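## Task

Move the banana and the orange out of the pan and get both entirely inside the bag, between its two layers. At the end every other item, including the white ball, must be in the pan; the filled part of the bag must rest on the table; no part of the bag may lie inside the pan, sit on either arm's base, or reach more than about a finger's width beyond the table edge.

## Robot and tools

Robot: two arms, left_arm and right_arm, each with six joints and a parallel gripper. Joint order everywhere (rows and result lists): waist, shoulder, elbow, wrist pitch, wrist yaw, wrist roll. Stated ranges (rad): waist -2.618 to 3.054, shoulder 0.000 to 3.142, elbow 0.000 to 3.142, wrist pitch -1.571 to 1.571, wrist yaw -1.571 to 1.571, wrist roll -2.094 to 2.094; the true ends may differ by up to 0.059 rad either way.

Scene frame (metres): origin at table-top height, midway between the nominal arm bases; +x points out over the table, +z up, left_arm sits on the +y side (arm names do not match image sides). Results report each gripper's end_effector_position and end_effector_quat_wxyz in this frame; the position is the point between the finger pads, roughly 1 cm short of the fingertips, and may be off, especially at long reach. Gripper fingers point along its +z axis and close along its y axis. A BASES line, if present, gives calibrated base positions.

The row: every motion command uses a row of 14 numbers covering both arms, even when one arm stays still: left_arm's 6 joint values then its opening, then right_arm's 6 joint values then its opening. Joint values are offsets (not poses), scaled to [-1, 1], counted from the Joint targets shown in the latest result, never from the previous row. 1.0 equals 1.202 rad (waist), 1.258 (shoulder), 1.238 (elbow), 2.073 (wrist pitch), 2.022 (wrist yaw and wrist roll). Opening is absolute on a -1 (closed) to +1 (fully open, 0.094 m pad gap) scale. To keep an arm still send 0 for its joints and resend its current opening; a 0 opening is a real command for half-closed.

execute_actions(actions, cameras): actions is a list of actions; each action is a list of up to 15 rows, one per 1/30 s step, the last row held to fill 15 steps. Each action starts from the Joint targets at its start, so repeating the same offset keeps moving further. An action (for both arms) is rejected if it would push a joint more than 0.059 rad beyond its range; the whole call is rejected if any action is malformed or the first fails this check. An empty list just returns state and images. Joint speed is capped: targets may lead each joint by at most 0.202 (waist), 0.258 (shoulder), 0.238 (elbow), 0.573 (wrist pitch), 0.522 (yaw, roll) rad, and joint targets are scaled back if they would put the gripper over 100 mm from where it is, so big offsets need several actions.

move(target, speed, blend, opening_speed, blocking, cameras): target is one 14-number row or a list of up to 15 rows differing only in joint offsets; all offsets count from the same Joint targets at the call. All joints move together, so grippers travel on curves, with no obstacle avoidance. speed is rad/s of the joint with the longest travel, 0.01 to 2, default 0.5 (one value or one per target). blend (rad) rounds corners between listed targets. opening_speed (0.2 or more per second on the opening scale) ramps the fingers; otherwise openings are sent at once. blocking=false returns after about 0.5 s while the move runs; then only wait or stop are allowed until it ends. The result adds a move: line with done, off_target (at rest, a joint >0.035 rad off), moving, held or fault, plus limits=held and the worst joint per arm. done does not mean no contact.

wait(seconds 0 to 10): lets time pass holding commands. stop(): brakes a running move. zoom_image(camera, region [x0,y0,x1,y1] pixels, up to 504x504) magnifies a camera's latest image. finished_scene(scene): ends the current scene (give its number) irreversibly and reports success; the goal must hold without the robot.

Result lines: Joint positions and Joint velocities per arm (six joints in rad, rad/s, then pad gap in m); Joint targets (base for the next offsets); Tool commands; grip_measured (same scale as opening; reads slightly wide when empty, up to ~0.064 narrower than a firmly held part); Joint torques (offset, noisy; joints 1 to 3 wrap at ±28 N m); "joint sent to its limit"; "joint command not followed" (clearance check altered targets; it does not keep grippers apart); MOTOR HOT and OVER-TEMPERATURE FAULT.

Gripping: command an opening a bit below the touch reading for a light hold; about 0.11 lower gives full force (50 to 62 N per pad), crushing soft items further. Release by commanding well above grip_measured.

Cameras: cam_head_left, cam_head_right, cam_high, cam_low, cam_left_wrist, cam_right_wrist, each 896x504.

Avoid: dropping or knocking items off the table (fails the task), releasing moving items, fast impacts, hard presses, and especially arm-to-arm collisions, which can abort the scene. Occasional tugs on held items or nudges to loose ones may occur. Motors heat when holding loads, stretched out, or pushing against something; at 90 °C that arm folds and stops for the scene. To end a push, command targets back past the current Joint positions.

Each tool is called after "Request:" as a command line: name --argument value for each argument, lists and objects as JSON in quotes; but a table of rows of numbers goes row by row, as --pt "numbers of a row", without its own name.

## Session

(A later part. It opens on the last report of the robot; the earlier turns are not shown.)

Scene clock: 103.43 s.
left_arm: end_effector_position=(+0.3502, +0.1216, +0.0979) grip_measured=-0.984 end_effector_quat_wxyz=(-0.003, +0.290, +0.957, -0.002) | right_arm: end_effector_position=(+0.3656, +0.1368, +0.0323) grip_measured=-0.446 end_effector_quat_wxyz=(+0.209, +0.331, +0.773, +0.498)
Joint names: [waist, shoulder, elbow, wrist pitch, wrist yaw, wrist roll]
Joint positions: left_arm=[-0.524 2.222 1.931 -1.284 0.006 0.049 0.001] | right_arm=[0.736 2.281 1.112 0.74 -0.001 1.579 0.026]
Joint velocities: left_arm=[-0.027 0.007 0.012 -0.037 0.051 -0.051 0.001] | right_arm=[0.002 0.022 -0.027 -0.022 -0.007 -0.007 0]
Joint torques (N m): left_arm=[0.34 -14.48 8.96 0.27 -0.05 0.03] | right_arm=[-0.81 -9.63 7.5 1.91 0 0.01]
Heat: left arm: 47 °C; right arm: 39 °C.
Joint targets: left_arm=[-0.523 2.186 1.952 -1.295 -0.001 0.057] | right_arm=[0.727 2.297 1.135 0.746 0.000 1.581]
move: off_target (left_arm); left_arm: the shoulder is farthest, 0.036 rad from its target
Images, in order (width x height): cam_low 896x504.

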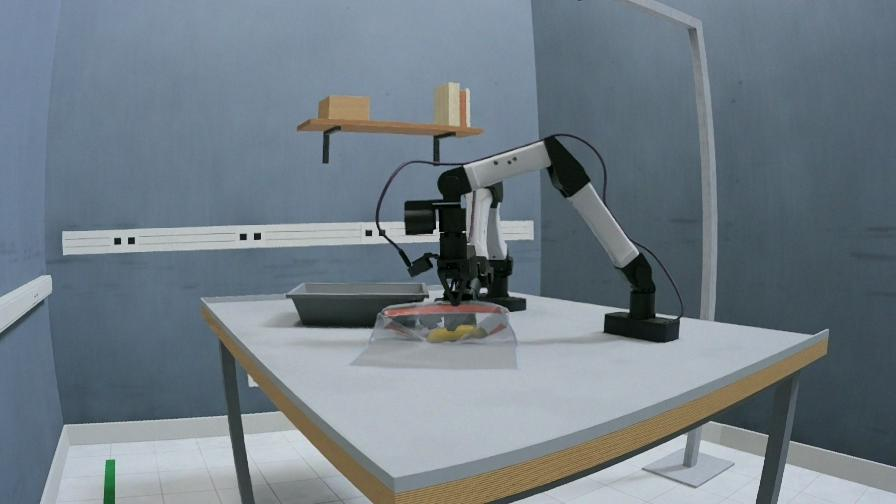

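Request:
move --target '[0,0,0,0,0,0,-1,0,0,0,0,0,0,-0.2]' --opening_speed 0.2 --cameras '["cam_low","cam_left_wrist","cam_right_wrist"]'

Request:
zoom_image --camera "cam_low" --region '[360, 250, 560, 370]'

Scene clock: 105.70 s.
left_arm: end_effector_position=(+0.3502, +0.1216, +0.0979) grip_measured=-0.984 end_effector_quat_wxyz=(-0.003, +0.290, +0.957, -0.002) | right_arm: end_effector_position=(+0.3663, +0.1374, +0.0336) grip_measured=-0.202 end_effector_quat_wxyz=(+0.209, +0.331, +0.773, +0.500)
Joint names: [waist, shoulder, elbow, wrist pitch, wrist yaw, wrist roll]
Joint positions: left_arm=[-0.524 2.222 1.931 -1.284 0.006 0.049 0.001] | right_arm=[0.736 2.281 1.115 0.741 -0.001 1.579 0.038]
Joint velocities: left_arm=[0.012 0.017 0.002 0.022 -0.007 -0.11 -0.001] | right_arm=[0.017 -0.012 -0.012 0.022 -0.066 0.022 -0.001]
Joint torques (N m): left_arm=[0.29 -14.46 8.95 0.28 -0.05 0.02] | right_arm=[-0.79 -9.63 7.28 1.9 0 0]
Heat: left arm: 47 °C; right arm: 39 °C.
Joint targets: left_arm=[-0.523 2.186 1.952 -1.295 -0.001 0.057] | right_arm=[0.727 2.297 1.135 0.746 0.000 1.581]
move: off_target (left_arm); left_arm: the shoulder is farthest, 0.036 rad from its target
Images, in order (width x height): cam_low 896x504, cam_left_wrist 896x504, cam_right_wrist 896x504.

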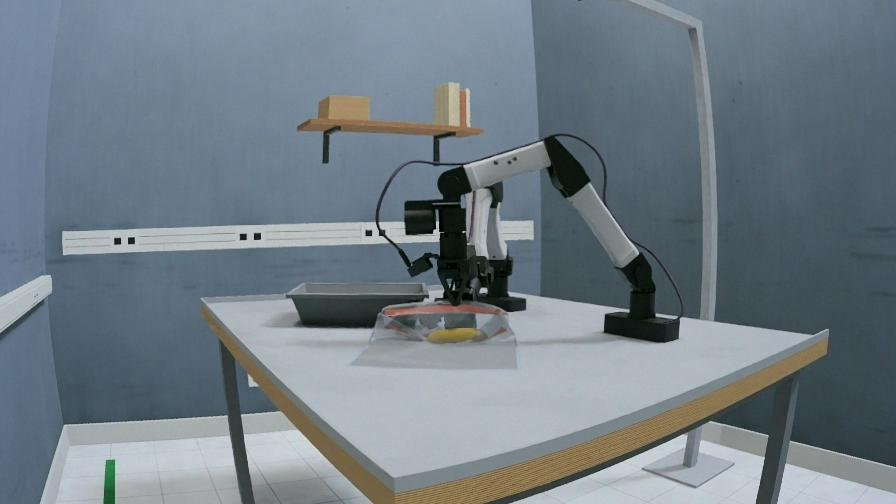

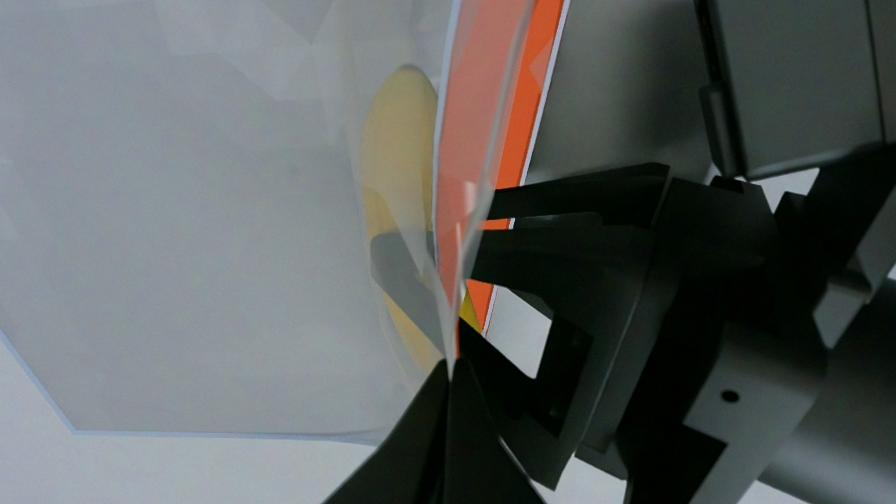

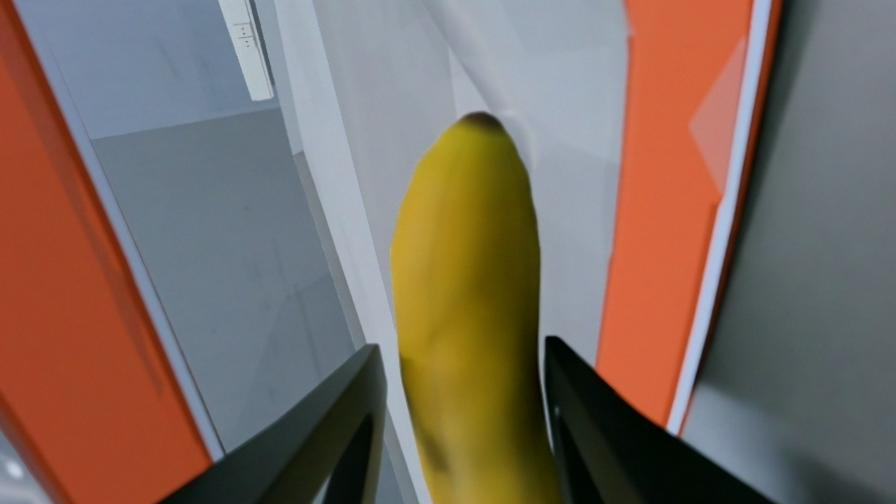

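Scaled by 2.520 from the camera's 896x504 image, which has a finer 1280x720 frame.

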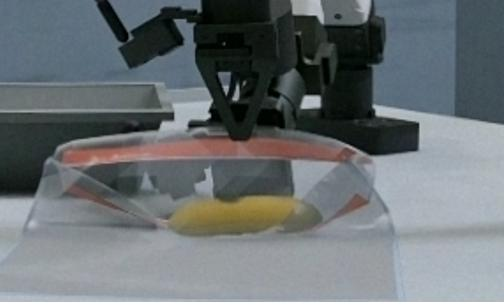

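Request:
move --target '[0,0,0,0,0,0,-1,0,-0.030,-0.0125,0.0097,0,0,-0.2]' --speed 0.15 --cameras '[]'

Scene clock: 107.67 s.
left_arm: end_effector_position=(+0.3502, +0.1216, +0.0979) grip_measured=-0.984 end_effector_quat_wxyz=(-0.003, +0.290, +0.957, -0.002) | right_arm: end_effector_position=(+0.3665, +0.1376, +0.0342) grip_measured=-0.201 end_effector_quat_wxyz=(+0.210, +0.331, +0.772, +0.501)
Joint names: [waist, shoulder, elbow, wrist pitch, wrist yaw, wrist roll]
Joint positions: left_arm=[-0.524 2.222 1.931 -1.284 0.006 0.049 0.001] | right_arm=[0.736 2.281 1.115 0.744 -0.001 1.579 0.038]
Joint velocities: left_arm=[-0.017 0.002 -0.002 -0.007 -0.007 -0.051 -0.001] | right_arm=[-0.012 -0.012 0.007 0.022 -0.007 -0.081 -0.001]
Joint torques (N m): left_arm=[0.31 -14.49 8.98 0.27 -0.05 0.03] | right_arm=[-0.79 -12.93 5.81 2.08 0.01 0.01]
Heat: left arm: 47 °C; right arm: 39 °C.
Joint targets: left_arm=[-0.523 2.186 1.952 -1.295 -0.001 0.057] | right_arm=[0.727 2.259 1.119 0.766 0.000 1.581]
move: off_target (left_arm); left_arm: the shoulder is farthest, 0.036 rad from its target
No camera images: "cameras" was empty.

Request:
move --target '[0,0,0,0,0,0,-1,0,-0.081,-0.177,0.058,0,0,-0.2]' --speed 0.15 --cameras '["cam_low","cam_left_wrist","cam_right_wrist"]'

Request:
zoom_image --camera "cam_low" --region '[360, 250, 560, 370]'

Scene clock: 109.83 s.
left_arm: end_effector_position=(+0.3502, +0.1216, +0.0979) grip_measured=-0.984 end_effector_quat_wxyz=(-0.003, +0.290, +0.957, -0.002) | right_arm: end_effector_position=(+0.3359, +0.1081, +0.0318) grip_measured=-0.201 end_effector_quat_wxyz=(+0.211, +0.330, +0.770, +0.504)
Joint names: [waist, shoulder, elbow, wrist pitch, wrist yaw, wrist roll]
Joint positions: left_arm=[-0.524 2.222 1.931 -1.284 0.006 0.049 0.001] | right_arm=[0.736 2.201 0.907 0.88 -0.001 1.579 0.038]
Joint velocities: left_arm=[0.002 -0.027 -0.017 0.022 -0.037 -0.007 0] | right_arm=[-0.007 0.002 -0.002 -0.037 -0.007 -0.037 0]
Joint torques (N m): left_arm=[0.29 -14.49 8.95 0.27 -0.04 0.03] | right_arm=[-0.8 -13.65 4.03 1.97 0 0]
Heat: left arm: 48 °C; right arm: 40 °C.
Joint targets: left_arm=[-0.523 2.186 1.952 -1.295 -0.001 0.057] | right_arm=[0.727 2.157 0.900 0.886 0.000 1.581]
move: off_target (left_arm, right_arm); left_arm: the shoulder is farthest, 0.036 rad from its target; right_arm: the shoulder is farthest, 0.043 rad from its target
Images, in order (width x height): cam_low 896x504, cam_left_wrist 896x504, cam_right_wrist 896x504.

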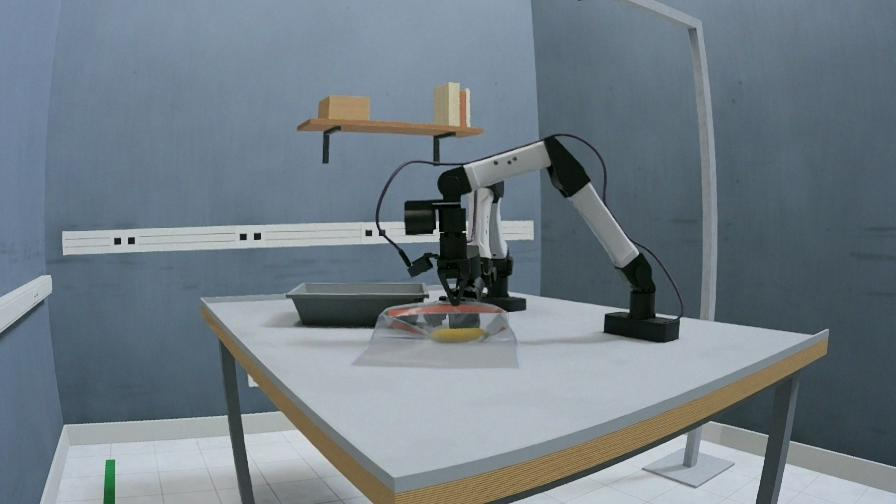

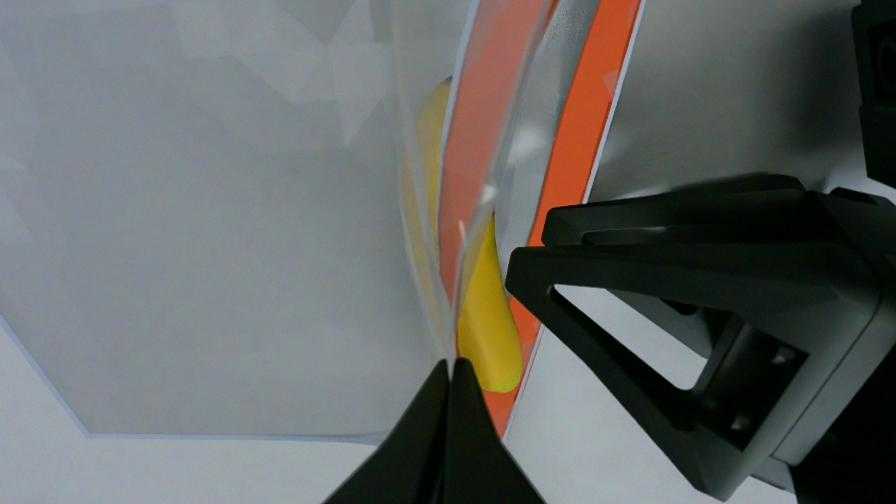

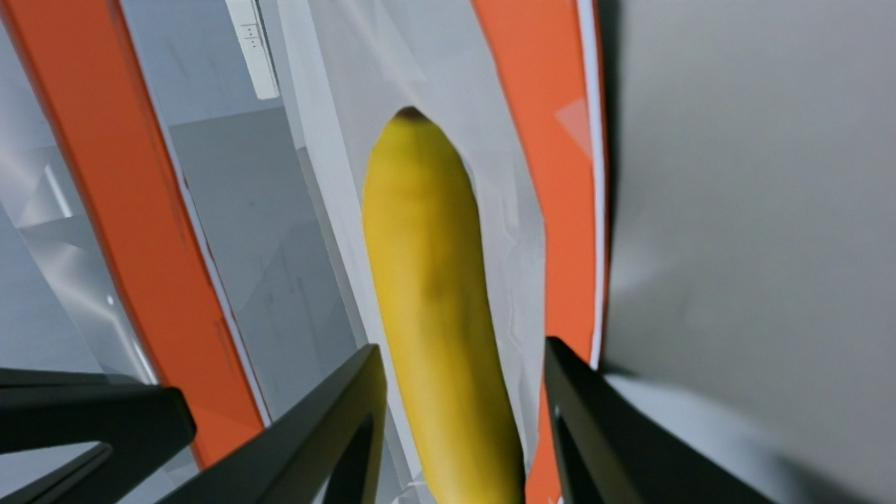

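Scaled by 2.520 from the camera's 896x504 image, which has a finer 1280x720 frame.

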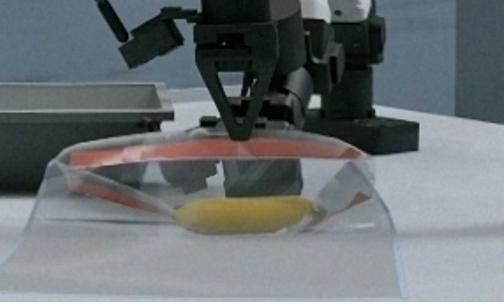

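Request:
move --pt "0 0 0 0 0 0 -1 0 -0.1375 -0.2076 0.045 0 0 -0.2" --pt "0 0 0 0 0 0 -1 0 -0.461 -0.412 -0.0294 0 0 -0.2" --pt "0 0 0 0 0 0 -1 -0.2055 -0.774 -0.242 -0.387 0 0 -0.2" --speed '[0.2,0.4,0.8]' --blend 0.03 --cameras '["cam_low","cam_left_wrist","cam_head_right"]'

Request:
zoom_image --camera "cam_low" --region '[340, 240, 540, 380]'

Request:
zoom_image --camera "cam_head_right" --region '[260, 160, 580, 340]'

Scene clock: 115.57 s.
left_arm: end_effector_position=(+0.3502, +0.1216, +0.0979) grip_measured=-0.984 end_effector_quat_wxyz=(-0.003, +0.290, +0.957, -0.002) | right_arm: end_effector_position=(+0.2782, -0.0742, +0.1606) grip_measured=-0.201 end_effector_quat_wxyz=(+0.244, +0.440, +0.752, +0.426)
Joint names: [waist, shoulder, elbow, wrist pitch, wrist yaw, wrist roll]
Joint positions: left_arm=[-0.524 2.222 1.931 -1.284 0.006 0.049 0.001] | right_arm=[0.487 1.2 0.575 0.081 -0.001 1.579 0.038]
Joint velocities: left_arm=[-0.022 -0.002 -0.007 -0.066 0.022 -0.022 0] | right_arm=[0.002 0.002 -0.022 -0.007 -0.051 -0.007 0]
Joint torques (N m): left_arm=[0.31 -14.49 8.98 0.26 -0.05 0.04] | right_arm=[-0.77 -5.23 9.55 1.79 0.01 0.01]
Heat: left arm: 48 °C; right arm: 41 °C.
Joint targets: left_arm=[-0.523 2.186 1.952 -1.295 -0.001 0.057] | right_arm=[0.480 1.184 0.601 0.084 0.000 1.581]
move: off_target (left_arm); left_arm: the shoulder is farthest, 0.036 rad from its target
Images, in order (width x height): cam_head_right 896x504, cam_low 896x504, cam_left_wrist 896x504.

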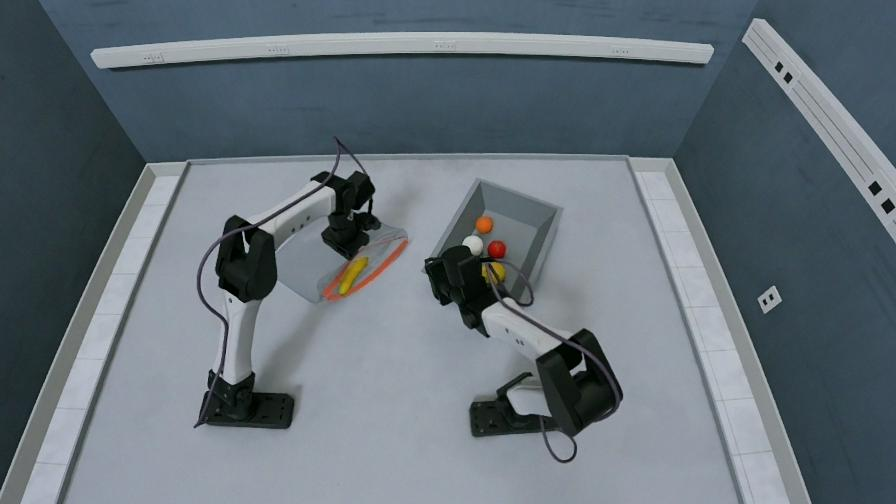

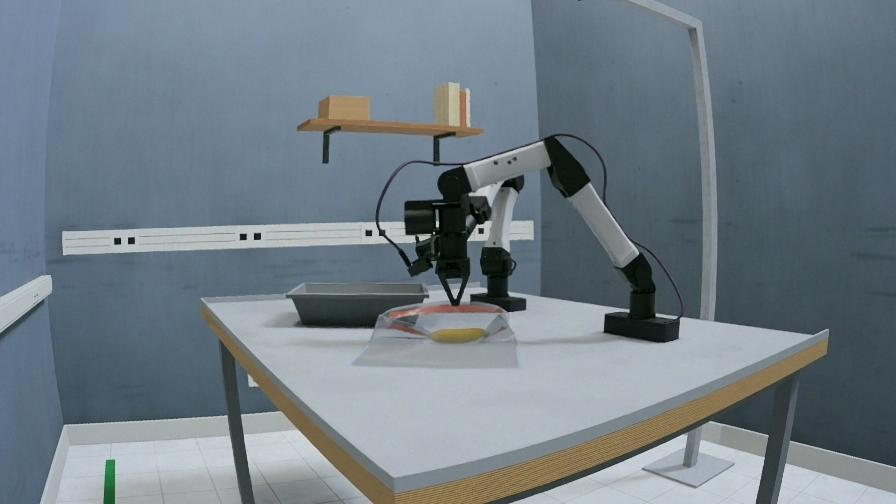

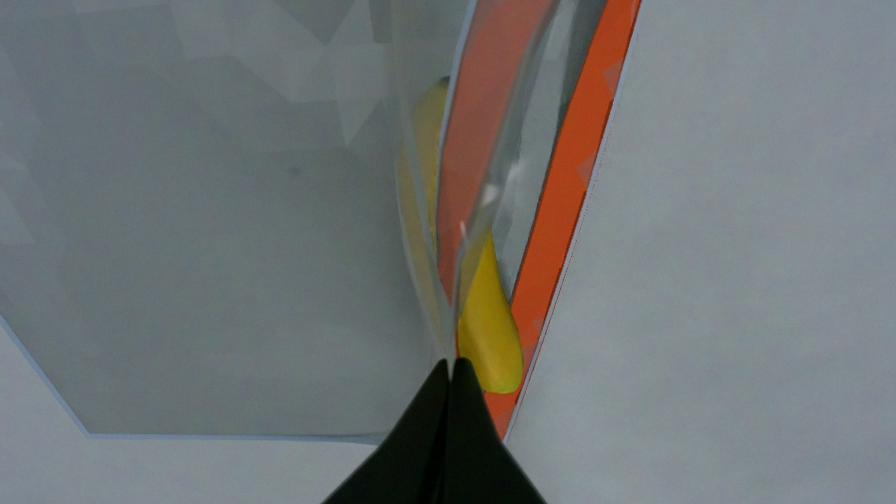

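Scaled by 2.520 from the camera's 896x504 image, which has a finer 1280x720 frame.

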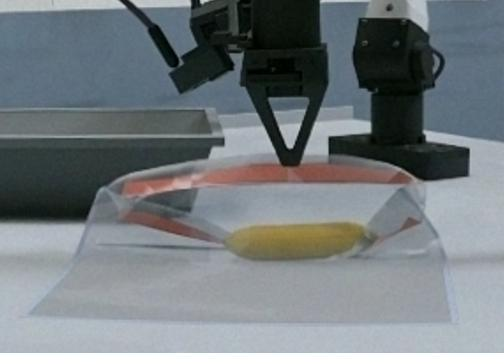

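Scaled by 1.575 from the camera's 896x504 image, which has a finer 1280x720 frame.

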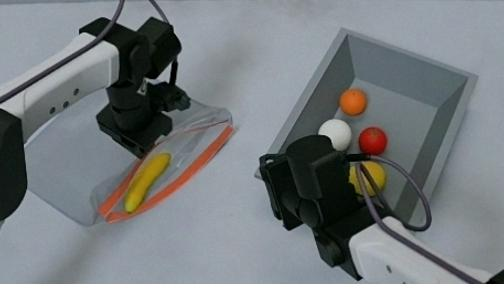

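Request:
move --target '[0,0,0,0,0,0,-1,-0.233,0.569,0.807,-0.378,0,0.212,0.6]' --speed 1.0 --cameras '[]'

Request:
move --target '[0,0,0,0,0,0,-1,-0.152,0.394,0.646,-0.258,0,0,0.6]' --speed 0.8 --cameras '["cam_right_wrist","cam_head_right"]'

Scene clock: 118.87 s.
left_arm: end_effector_position=(+0.3502, +0.1216, +0.0979) grip_measured=-0.984 end_effector_quat_wxyz=(-0.003, +0.290, +0.957, -0.002) | right_arm: end_effector_position=(+0.4286, -0.1447, +0.1585) grip_measured=+0.599 end_effector_quat_wxyz=(+0.119, +0.744, +0.609, +0.247)
Joint names: [waist, shoulder, elbow, wrist pitch, wrist yaw, wrist roll]
Joint positions: left_arm=[-0.524 2.222 1.931 -1.284 0.006 0.049 0.001] | right_arm=[0.202 1.889 1.57 -0.697 -0.001 2.004 0.075]
Joint velocities: left_arm=[0.022 -0.002 0.012 0.037 -0.066 0.022 -0.001] | right_arm=[0.007 0.007 -0.007 -0.037 -0.051 -0.095 0]
Joint torques (N m): left_arm=[0.31 -14.5 8.99 0.27 -0.05 0.03] | right_arm=[-0.16 -8.65 9.76 1.19 0.02 0.04]
Heat: left arm: 49 °C; right arm: 41 °C.
Joint targets: left_arm=[-0.523 2.186 1.952 -1.295 -0.001 0.057] | right_arm=[0.200 1.900 1.600 -0.699 0.000 2.009]
move: off_target (left_arm); left_arm: the shoulder is farthest, 0.036 rad from its target
No camera images: "cameras" was empty.

Scene clock: 120.67 s.
left_arm: end_effector_position=(+0.3502, +0.1216, +0.0979) grip_measured=-0.984 end_effector_quat_wxyz=(-0.003, +0.290, +0.957, -0.002) | right_arm: end_effector_position=(+0.4946, -0.2294, +0.1433) grip_measured=+0.599 end_effector_quat_wxyz=(+0.085, +0.817, +0.552, +0.141)
Joint names: [waist, shoulder, elbow, wrist pitch, wrist yaw, wrist roll]
Joint positions: left_arm=[-0.524 2.222 1.931 -1.284 0.006 0.049 0.001] | right_arm=[0.019 2.382 2.372 -1.23 -0.001 2.005 0.075]
Joint velocities: left_arm=[-0.007 -0.002 0.012 -0.007 0.022 0.095 0] | right_arm=[0.002 -0.002 -0.007 0.022 -0.022 0.007 0]
Joint torques (N m): left_arm=[0.31 -14.5 9.01 0.26 -0.05 0.03] | right_arm=[-0.01 -11.59 9.02 0.79 0.02 0.08]
Heat: left arm: 49 °C; right arm: 41 °C.
Joint targets: left_arm=[-0.523 2.186 1.952 -1.295 -0.001 0.057] | right_arm=[0.018 2.395 2.400 -1.235 0.000 2.009]
move: off_target (left_arm); left_arm: the shoulder is farthest, 0.036 rad from its target
Images, in order (width x height): cam_head_right 896x504, cam_right_wrist 896x504.

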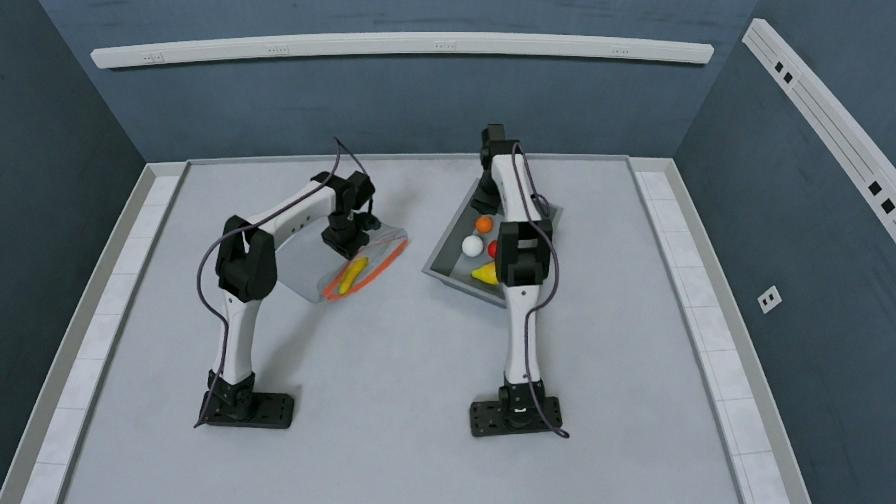

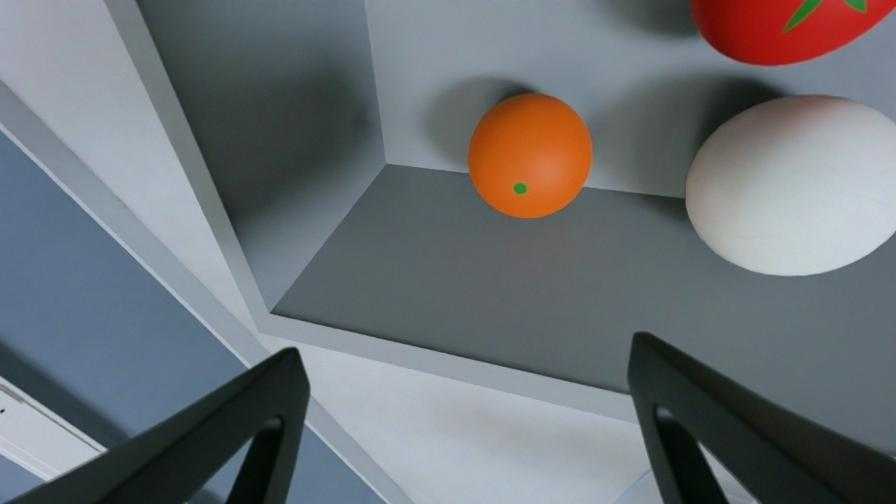

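Request:
move --target '[0,0,0,0,0,0,-1,-0.009,0,-0.349,0.199,0,0,0.6]' --speed 0.4 --cameras '["cam_right_wrist"]'

Scene clock: 124.83 s.
left_arm: end_effector_position=(+0.3502, +0.1216, +0.0979) grip_measured=-0.984 end_effector_quat_wxyz=(-0.003, +0.290, +0.957, -0.002) | right_arm: end_effector_position=(+0.4952, -0.2308, +0.0402) grip_measured=+0.599 end_effector_quat_wxyz=(+0.082, +0.819, +0.552, +0.136)
Joint names: [waist, shoulder, elbow, wrist pitch, wrist yaw, wrist roll]
Joint positions: left_arm=[-0.524 2.222 1.931 -1.284 0.006 0.049 0.001] | right_arm=[0.016 2.385 1.969 -0.835 -0.001 2.005 0.075]
Joint velocities: left_arm=[-0.017 0.002 -0.017 0.022 0.081 0.037 0] | right_arm=[0.007 0.012 0.012 0.037 -0.066 0.007 0.001]
Joint torques (N m): left_arm=[0.31 -14.45 8.96 0.26 -0.05 0.02] | right_arm=[-0.9 -11.92 6.37 0.91 0.02 0.09]
Heat: left arm: 49 °C; right arm: 41 °C.
Joint targets: left_arm=[-0.523 2.186 1.952 -1.295 -0.001 0.057] | right_arm=[0.007 2.395 1.967 -0.822 0.000 2.009]
move: off_target (left_arm); left_arm: the shoulder is farthest, 0.036 rad from its target
Images, in order (width x height): cam_right_wrist 896x504.

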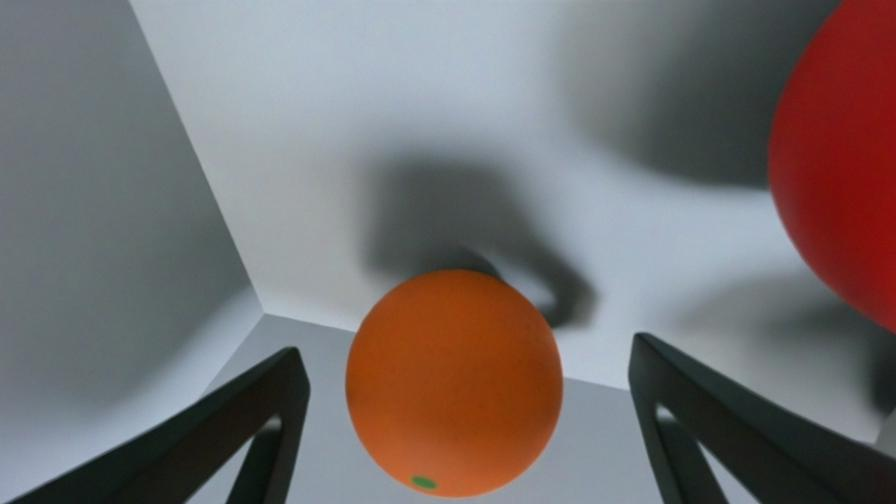

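Request:
move --target '[0,0,0,0,0,0,-1,0,0,0,0,0,0,-0.05]' --opening_speed 0.5 --cameras '["cam_right_wrist"]'

Scene clock: 126.63 s.
left_arm: end_effector_position=(+0.3502, +0.1216, +0.0979) grip_measured=-0.984 end_effector_quat_wxyz=(-0.003, +0.290, +0.957, -0.002) | right_arm: end_effector_position=(+0.4955, -0.2308, +0.0403) grip_measured=-0.046 end_effector_quat_wxyz=(+0.082, +0.819, +0.552, +0.137)
Joint names: [waist, shoulder, elbow, wrist pitch, wrist yaw, wrist roll]
Joint positions: left_arm=[-0.524 2.222 1.931 -1.284 0.006 0.049 0.001] | right_arm=[0.016 2.385 1.969 -0.834 -0.001 2.005 0.045]
Joint velocities: left_arm=[-0.002 -0.007 -0.007 -0.037 -0.037 0.037 0] | right_arm=[-0.002 -0.007 -0.022 0.051 -0.095 -0.066 0]
Joint torques (N m): left_arm=[0.34 -14.53 8.96 0.28 -0.05 0.03] | right_arm=[-0.91 -11.93 6.38 0.9 0.02 0.09]
Heat: left arm: 49 °C; right arm: 42 °C.
Joint targets: left_arm=[-0.523 2.186 1.952 -1.295 -0.001 0.057] | right_arm=[0.007 2.395 1.967 -0.822 0.000 2.009]
move: off_target (left_arm); left_arm: the shoulder is farthest, 0.036 rad from its target
Images, in order (width x height): cam_right_wrist 896x504.

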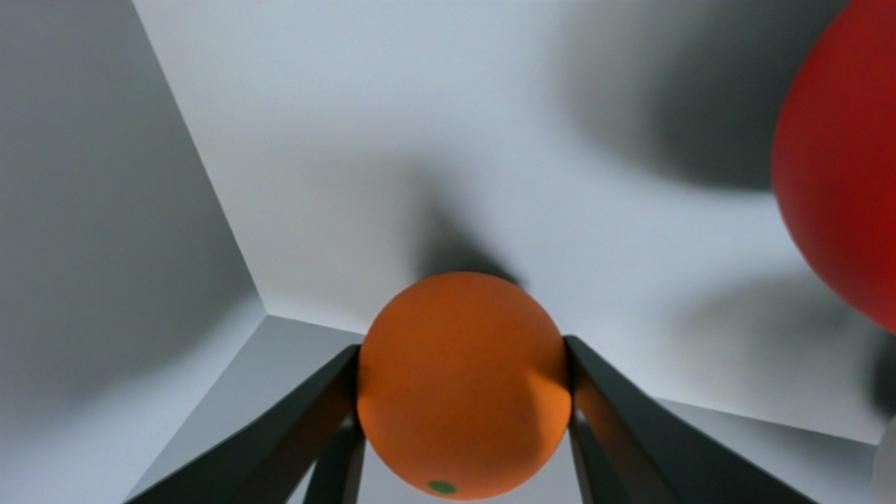

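Request:
move --target '[0,0,0,0,0,0,-1,0,0,0,0,0,0,-0.22]' --opening_speed 0.5 --cameras '[]'

Scene clock: 127.60 s.
left_arm: end_effector_position=(+0.3502, +0.1216, +0.0979) grip_measured=-0.984 end_effector_quat_wxyz=(-0.003, +0.290, +0.957, -0.002) | right_arm: end_effector_position=(+0.4955, -0.2308, +0.0403) grip_measured=-0.182 end_effector_quat_wxyz=(+0.082, +0.819, +0.552, +0.137)
Joint names: [waist, shoulder, elbow, wrist pitch, wrist yaw, wrist roll]
Joint positions: left_arm=[-0.524 2.222 1.931 -1.284 0.006 0.049 0.001] | right_arm=[0.016 2.385 1.969 -0.834 -0.001 2.005 0.038]
Joint velocities: left_arm=[-0.002 -0.007 -0.017 0.051 -0.022 -0.007 -0.001] | right_arm=[0.007 0.017 -0.007 -0.007 -0.022 0.051 -0.001]
Joint torques (N m): left_arm=[0.31 -14.48 9.01 0.27 -0.04 0.03] | right_arm=[-0.9 -11.95 6.39 0.91 0.02 0.08]
Heat: left arm: 50 °C; right arm: 42 °C.
Joint targets: left_arm=[-0.523 2.186 1.952 -1.295 -0.001 0.057] | right_arm=[0.007 2.395 1.967 -0.822 0.000 2.009]
move: off_target (left_arm); left_arm: the shoulder is farthest, 0.036 rad from its target
No camera images: "cameras" was empty.

Request:
move --pt "0 0 0 0 0 0 -1 0 0 0.35 -0.199 0 0 -0.22" --pt "0 0 0 0 0 0 -1 0.161 -0.394 -0.296 0.059 0 0 -0.22" --speed '[0.6,0.8]' --blend 0.05 --cameras '["cam_right_wrist"]'

Scene clock: 130.63 s.
left_arm: end_effector_position=(+0.3502, +0.1216, +0.0979) grip_measured=-0.984 end_effector_quat_wxyz=(-0.003, +0.290, +0.957, -0.002) | right_arm: end_effector_position=(+0.4342, -0.1457, +0.1426) grip_measured=-0.194 end_effector_quat_wxyz=(+0.111, +0.750, +0.611, +0.229)
Joint names: [waist, shoulder, elbow, wrist pitch, wrist yaw, wrist roll]
Joint positions: left_arm=[-0.524 2.222 1.931 -1.284 0.006 0.049 0.001] | right_arm=[0.197 1.946 1.605 -0.716 -0.001 2.005 0.038]
Joint velocities: left_arm=[0.002 -0.007 -0.002 0.007 -0.007 0.051 0] | right_arm=[-0.007 -0.002 -0.022 -0.022 -0.037 0.022 -0.001]
Joint torques (N m): left_arm=[0.34 -14.5 8.94 0.27 -0.06 0.03] | right_arm=[0.32 -14.09 6.43 1.3 0.02 0.07]
Heat: left arm: 50 °C; right arm: 44 °C.
Joint targets: left_arm=[-0.523 2.186 1.952 -1.295 -0.001 0.057] | right_arm=[0.200 1.900 1.601 -0.699 0.000 2.009]
move: off_target (left_arm, right_arm); left_arm: the shoulder is farthest, 0.036 rad from its target; right_arm: the shoulder is farthest, 0.047 rad from its target
Images, in order (width x height): cam_right_wrist 896x504.

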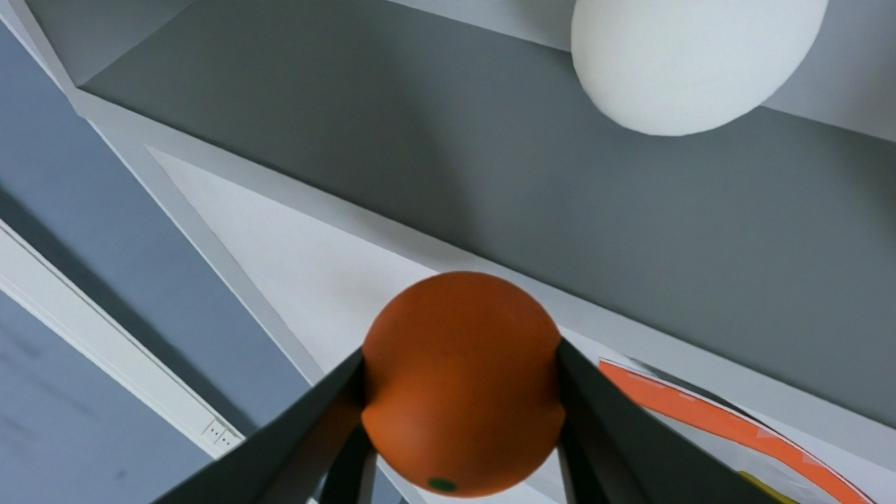

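Request:
move --pt "0 0 0 0 0 0 -1 0.233 -0.570 -0.8086 0.377 0 -0.212 -0.22" --pt "0 0 0 0 0 0 -1 0.471 -0.1455 -0.8805 0.708 0 -0.212 -0.22" --pt "0 0 0 0 0 0 -1 0.471 -0.001 -0.8974 0.8206 0 -0.212 -0.22" --speed '[0.8,0.6,0.3]' --blend 0.05 --cameras '["cam_right_wrist","cam_left_wrist","cam_low"]'

Request:
zoom_image --camera "cam_low" --region '[360, 250, 560, 370]'

Scene clock: 135.20 s.
left_arm: end_effector_position=(+0.3502, +0.1216, +0.0979) grip_measured=-0.984 end_effector_quat_wxyz=(-0.003, +0.290, +0.957, -0.002) | right_arm: end_effector_position=(+0.2590, +0.0485, +0.0566) grip_measured=-0.194 end_effector_quat_wxyz=(+0.202, +0.324, +0.773, +0.506)
Joint names: [waist, shoulder, elbow, wrist pitch, wrist yaw, wrist roll]
Joint positions: left_arm=[-0.524 2.222 1.931 -1.284 0.006 0.049 0.001] | right_arm=[0.761 1.889 0.492 0.979 -0.001 1.587 0.038]
Joint velocities: left_arm=[0.027 0.002 -0.012 0.066 0.022 0.037 0] | right_arm=[-0.027 0.002 0.007 0.007 -0.007 0.066 0]
Joint torques (N m): left_arm=[0.35 -14.48 8.96 0.27 -0.05 0.02] | right_arm=[0.55 -6.13 3.99 2.06 0.01 -0.08]
Heat: left arm: 50 °C; right arm: 43 °C.
Joint targets: left_arm=[-0.523 2.186 1.952 -1.295 -0.001 0.057] | right_arm=[0.766 1.898 0.490 1.002 0.000 1.581]
move: off_target (left_arm); left_arm: the shoulder is farthest, 0.036 rad from its target
Images, in order (width x height): cam_low 896x504, cam_left_wrist 896x504, cam_right_wrist 896x504.

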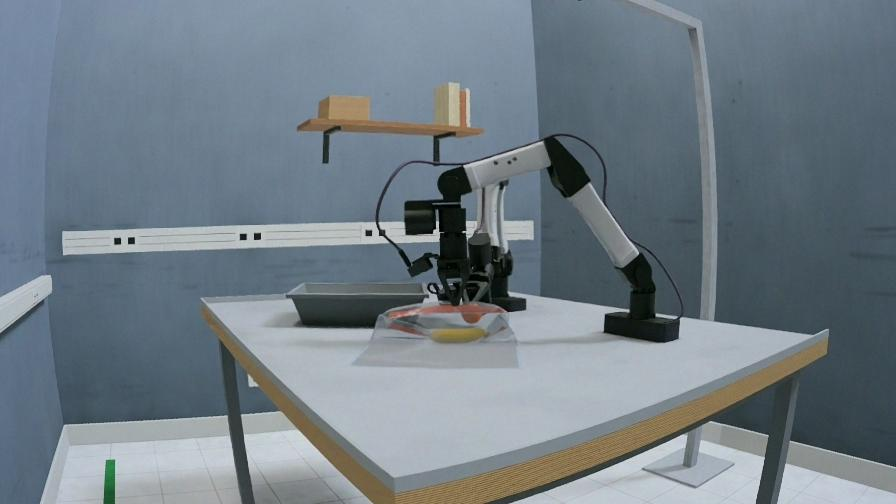

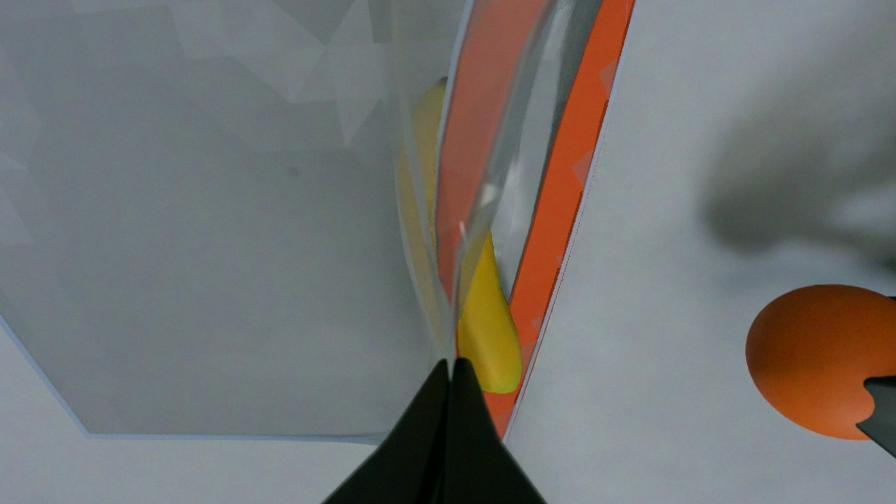

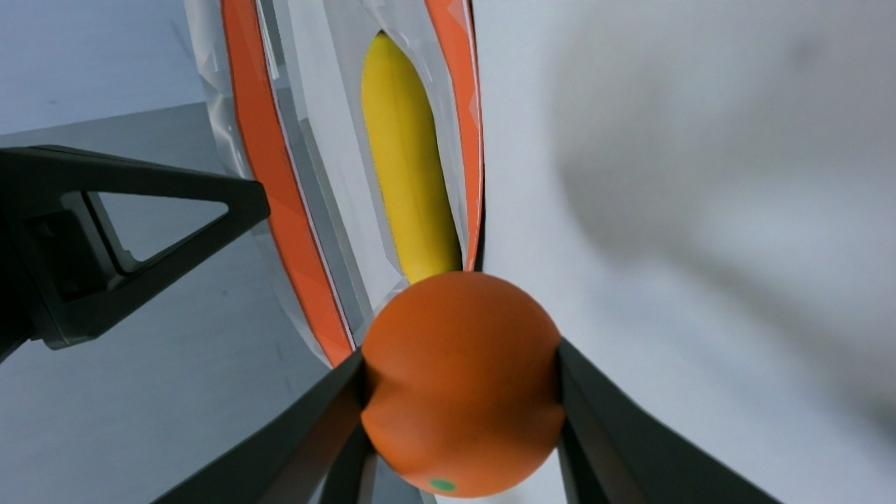

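Scaled by 2.520 from the camera's 896x504 image, which has a finer 1280x720 frame.

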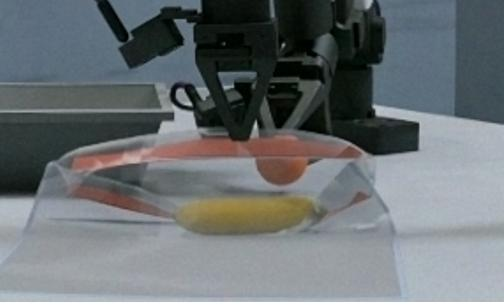

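Request:
move --pt "0 0 0 0 0 0 -1 0 0.105 0.139 -0.0193 0 0 -0.22" --pt "0 0 0 0 0 0 -1 0 0.163 0.2125 -0.028 0 0 -0.22" --speed 0.2 --blend 0.02 --cameras '["cam_right_wrist","cam_left_wrist","cam_low"]'

Request:
zoom_image --camera "cam_low" --region '[360, 250, 560, 370]'

Scene clock: 139.57 s.
left_arm: end_effector_position=(+0.3502, +0.1216, +0.0979) grip_measured=-0.984 end_effector_quat_wxyz=(-0.003, +0.290, +0.957, -0.002) | right_arm: end_effector_position=(+0.2992, +0.0894, +0.0386) grip_measured=-0.194 end_effector_quat_wxyz=(+0.202, +0.324, +0.774, +0.506)
Joint names: [waist, shoulder, elbow, wrist pitch, wrist yaw, wrist roll]
Joint positions: left_arm=[-0.524 2.222 1.931 -1.284 0.006 0.049 0.001] | right_arm=[0.761 2.091 0.733 0.938 -0.001 1.587 0.038]
Joint velocities: left_arm=[-0.002 -0.022 -0.007 -0.051 -0.037 0.022 0.001] | right_arm=[-0.007 -0.002 -0.007 0.037 0.007 -0.022 0]
Joint torques (N m): left_arm=[0.29 -14.5 8.94 0.27 -0.04 0.03] | right_arm=[0.55 -7.69 6.28 1.92 0.01 -0.08]
Heat: left arm: 51 °C; right arm: 42 °C.
Joint targets: left_arm=[-0.523 2.186 1.952 -1.295 -0.001 0.057] | right_arm=[0.766 2.103 0.753 0.943 0.000 1.581]
move: off_target (left_arm); left_arm: the shoulder is farthest, 0.036 rad from its target
Images, in order (width x height): cam_low 896x504, cam_left_wrist 896x504, cam_right_wrist 896x504.

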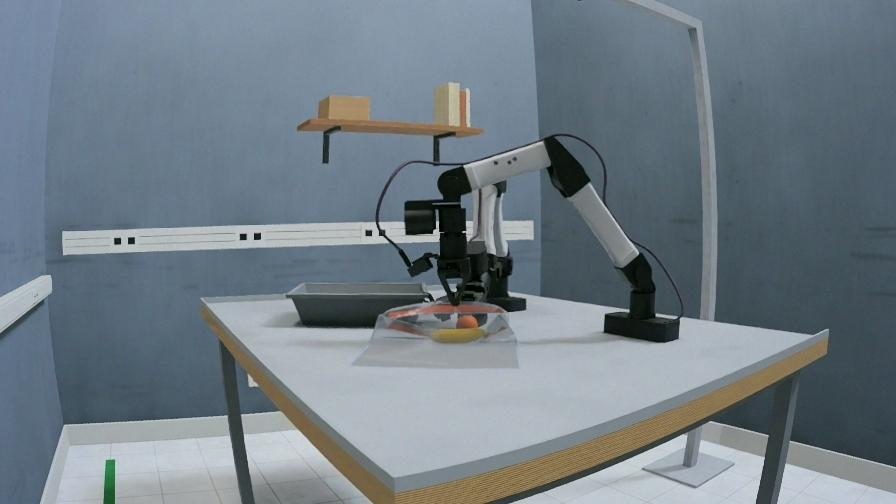

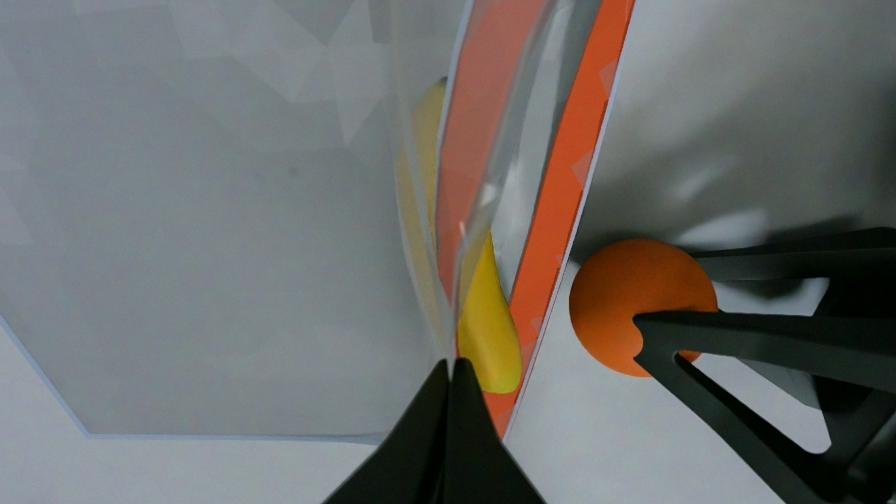

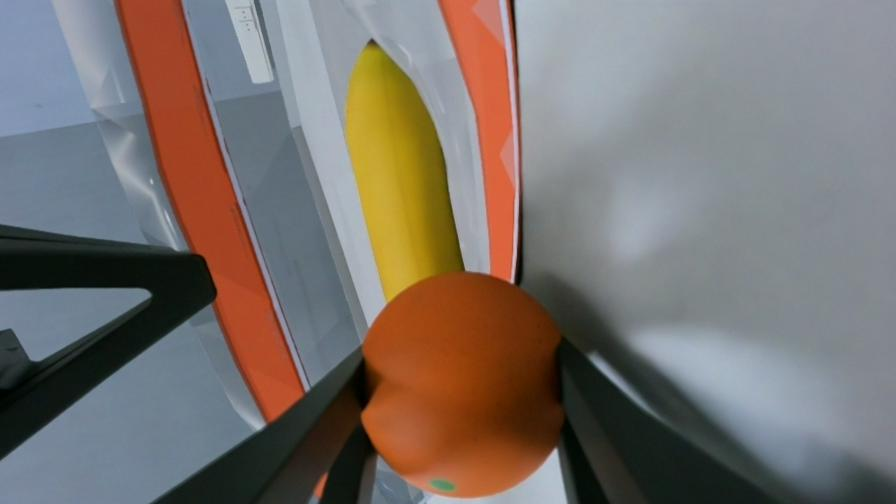

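Scaled by 2.520 from the camera's 896x504 image, which has a finer 1280x720 frame.

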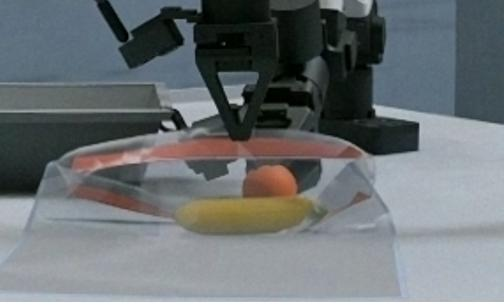

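Request:
move --target '[0,0,0,0,0,0,-1,0,0.0715,0.147,-0.044,0,0,-0.22]' --speed 0.15 --cameras '["cam_right_wrist","cam_left_wrist","cam_low"]'

Request:
zoom_image --camera "cam_low" --region '[360, 250, 560, 370]'

Scene clock: 141.67 s.
left_arm: end_effector_position=(+0.3502, +0.1216, +0.0979) grip_measured=-0.984 end_effector_quat_wxyz=(-0.003, +0.290, +0.957, -0.002) | right_arm: end_effector_position=(+0.3274, +0.1181, +0.0376) grip_measured=-0.194 end_effector_quat_wxyz=(+0.202, +0.324, +0.773, +0.506)
Joint names: [waist, shoulder, elbow, wrist pitch, wrist yaw, wrist roll]
Joint positions: left_arm=[-0.524 2.222 1.931 -1.284 0.006 0.049 0.001] | right_arm=[0.761 2.179 0.914 0.848 -0.001 1.587 0.038]
Joint velocities: left_arm=[-0.002 0.002 0.002 -0.066 0.037 -0.051 0] | right_arm=[-0.012 -0.012 -0.012 -0.022 0.007 0.022 0]
Joint torques (N m): left_arm=[0.34 -14.52 8.99 0.27 -0.05 0.03] | right_arm=[0.39 -8.65 6.9 1.93 0.01 -0.08]
Heat: left arm: 51 °C; right arm: 42 °C.
Joint targets: left_arm=[-0.523 2.186 1.952 -1.295 -0.001 0.057] | right_arm=[0.766 2.193 0.935 0.852 0.000 1.581]
move: off_target (left_arm); left_arm: the shoulder is farthest, 0.036 rad from its target
Images, in order (width x height): cam_low 896x504, cam_left_wrist 896x504, cam_right_wrist 896x504.

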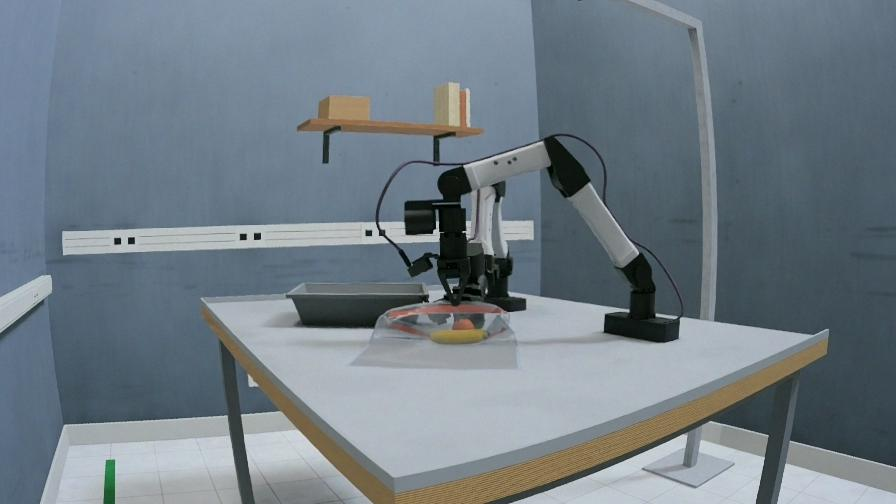

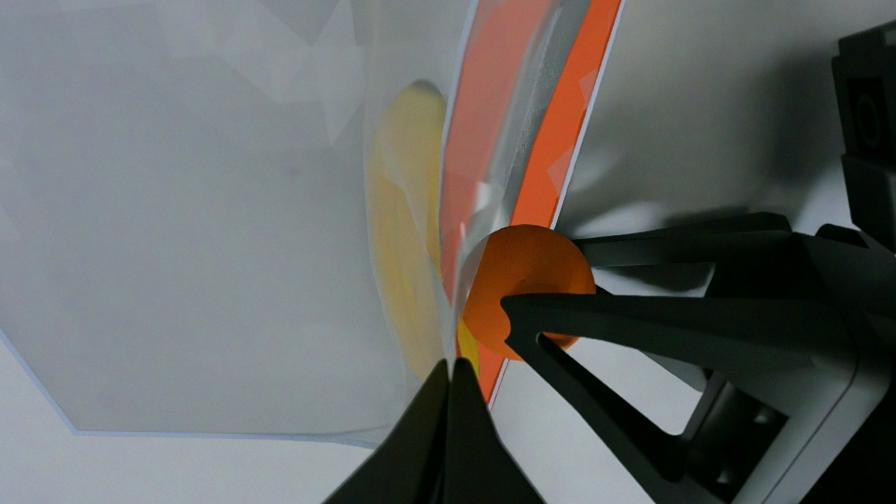

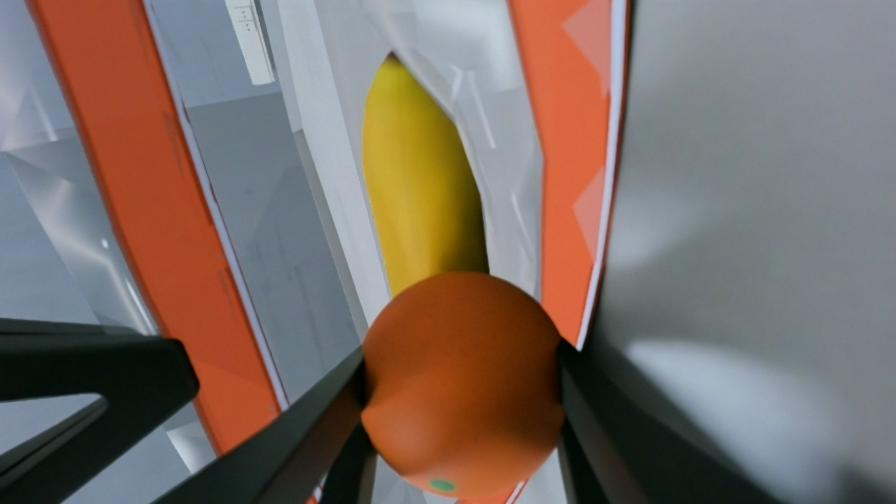

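Scaled by 2.520 from the camera's 896x504 image, which has a finer 1280x720 frame.

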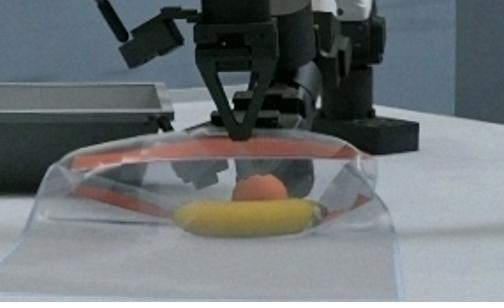

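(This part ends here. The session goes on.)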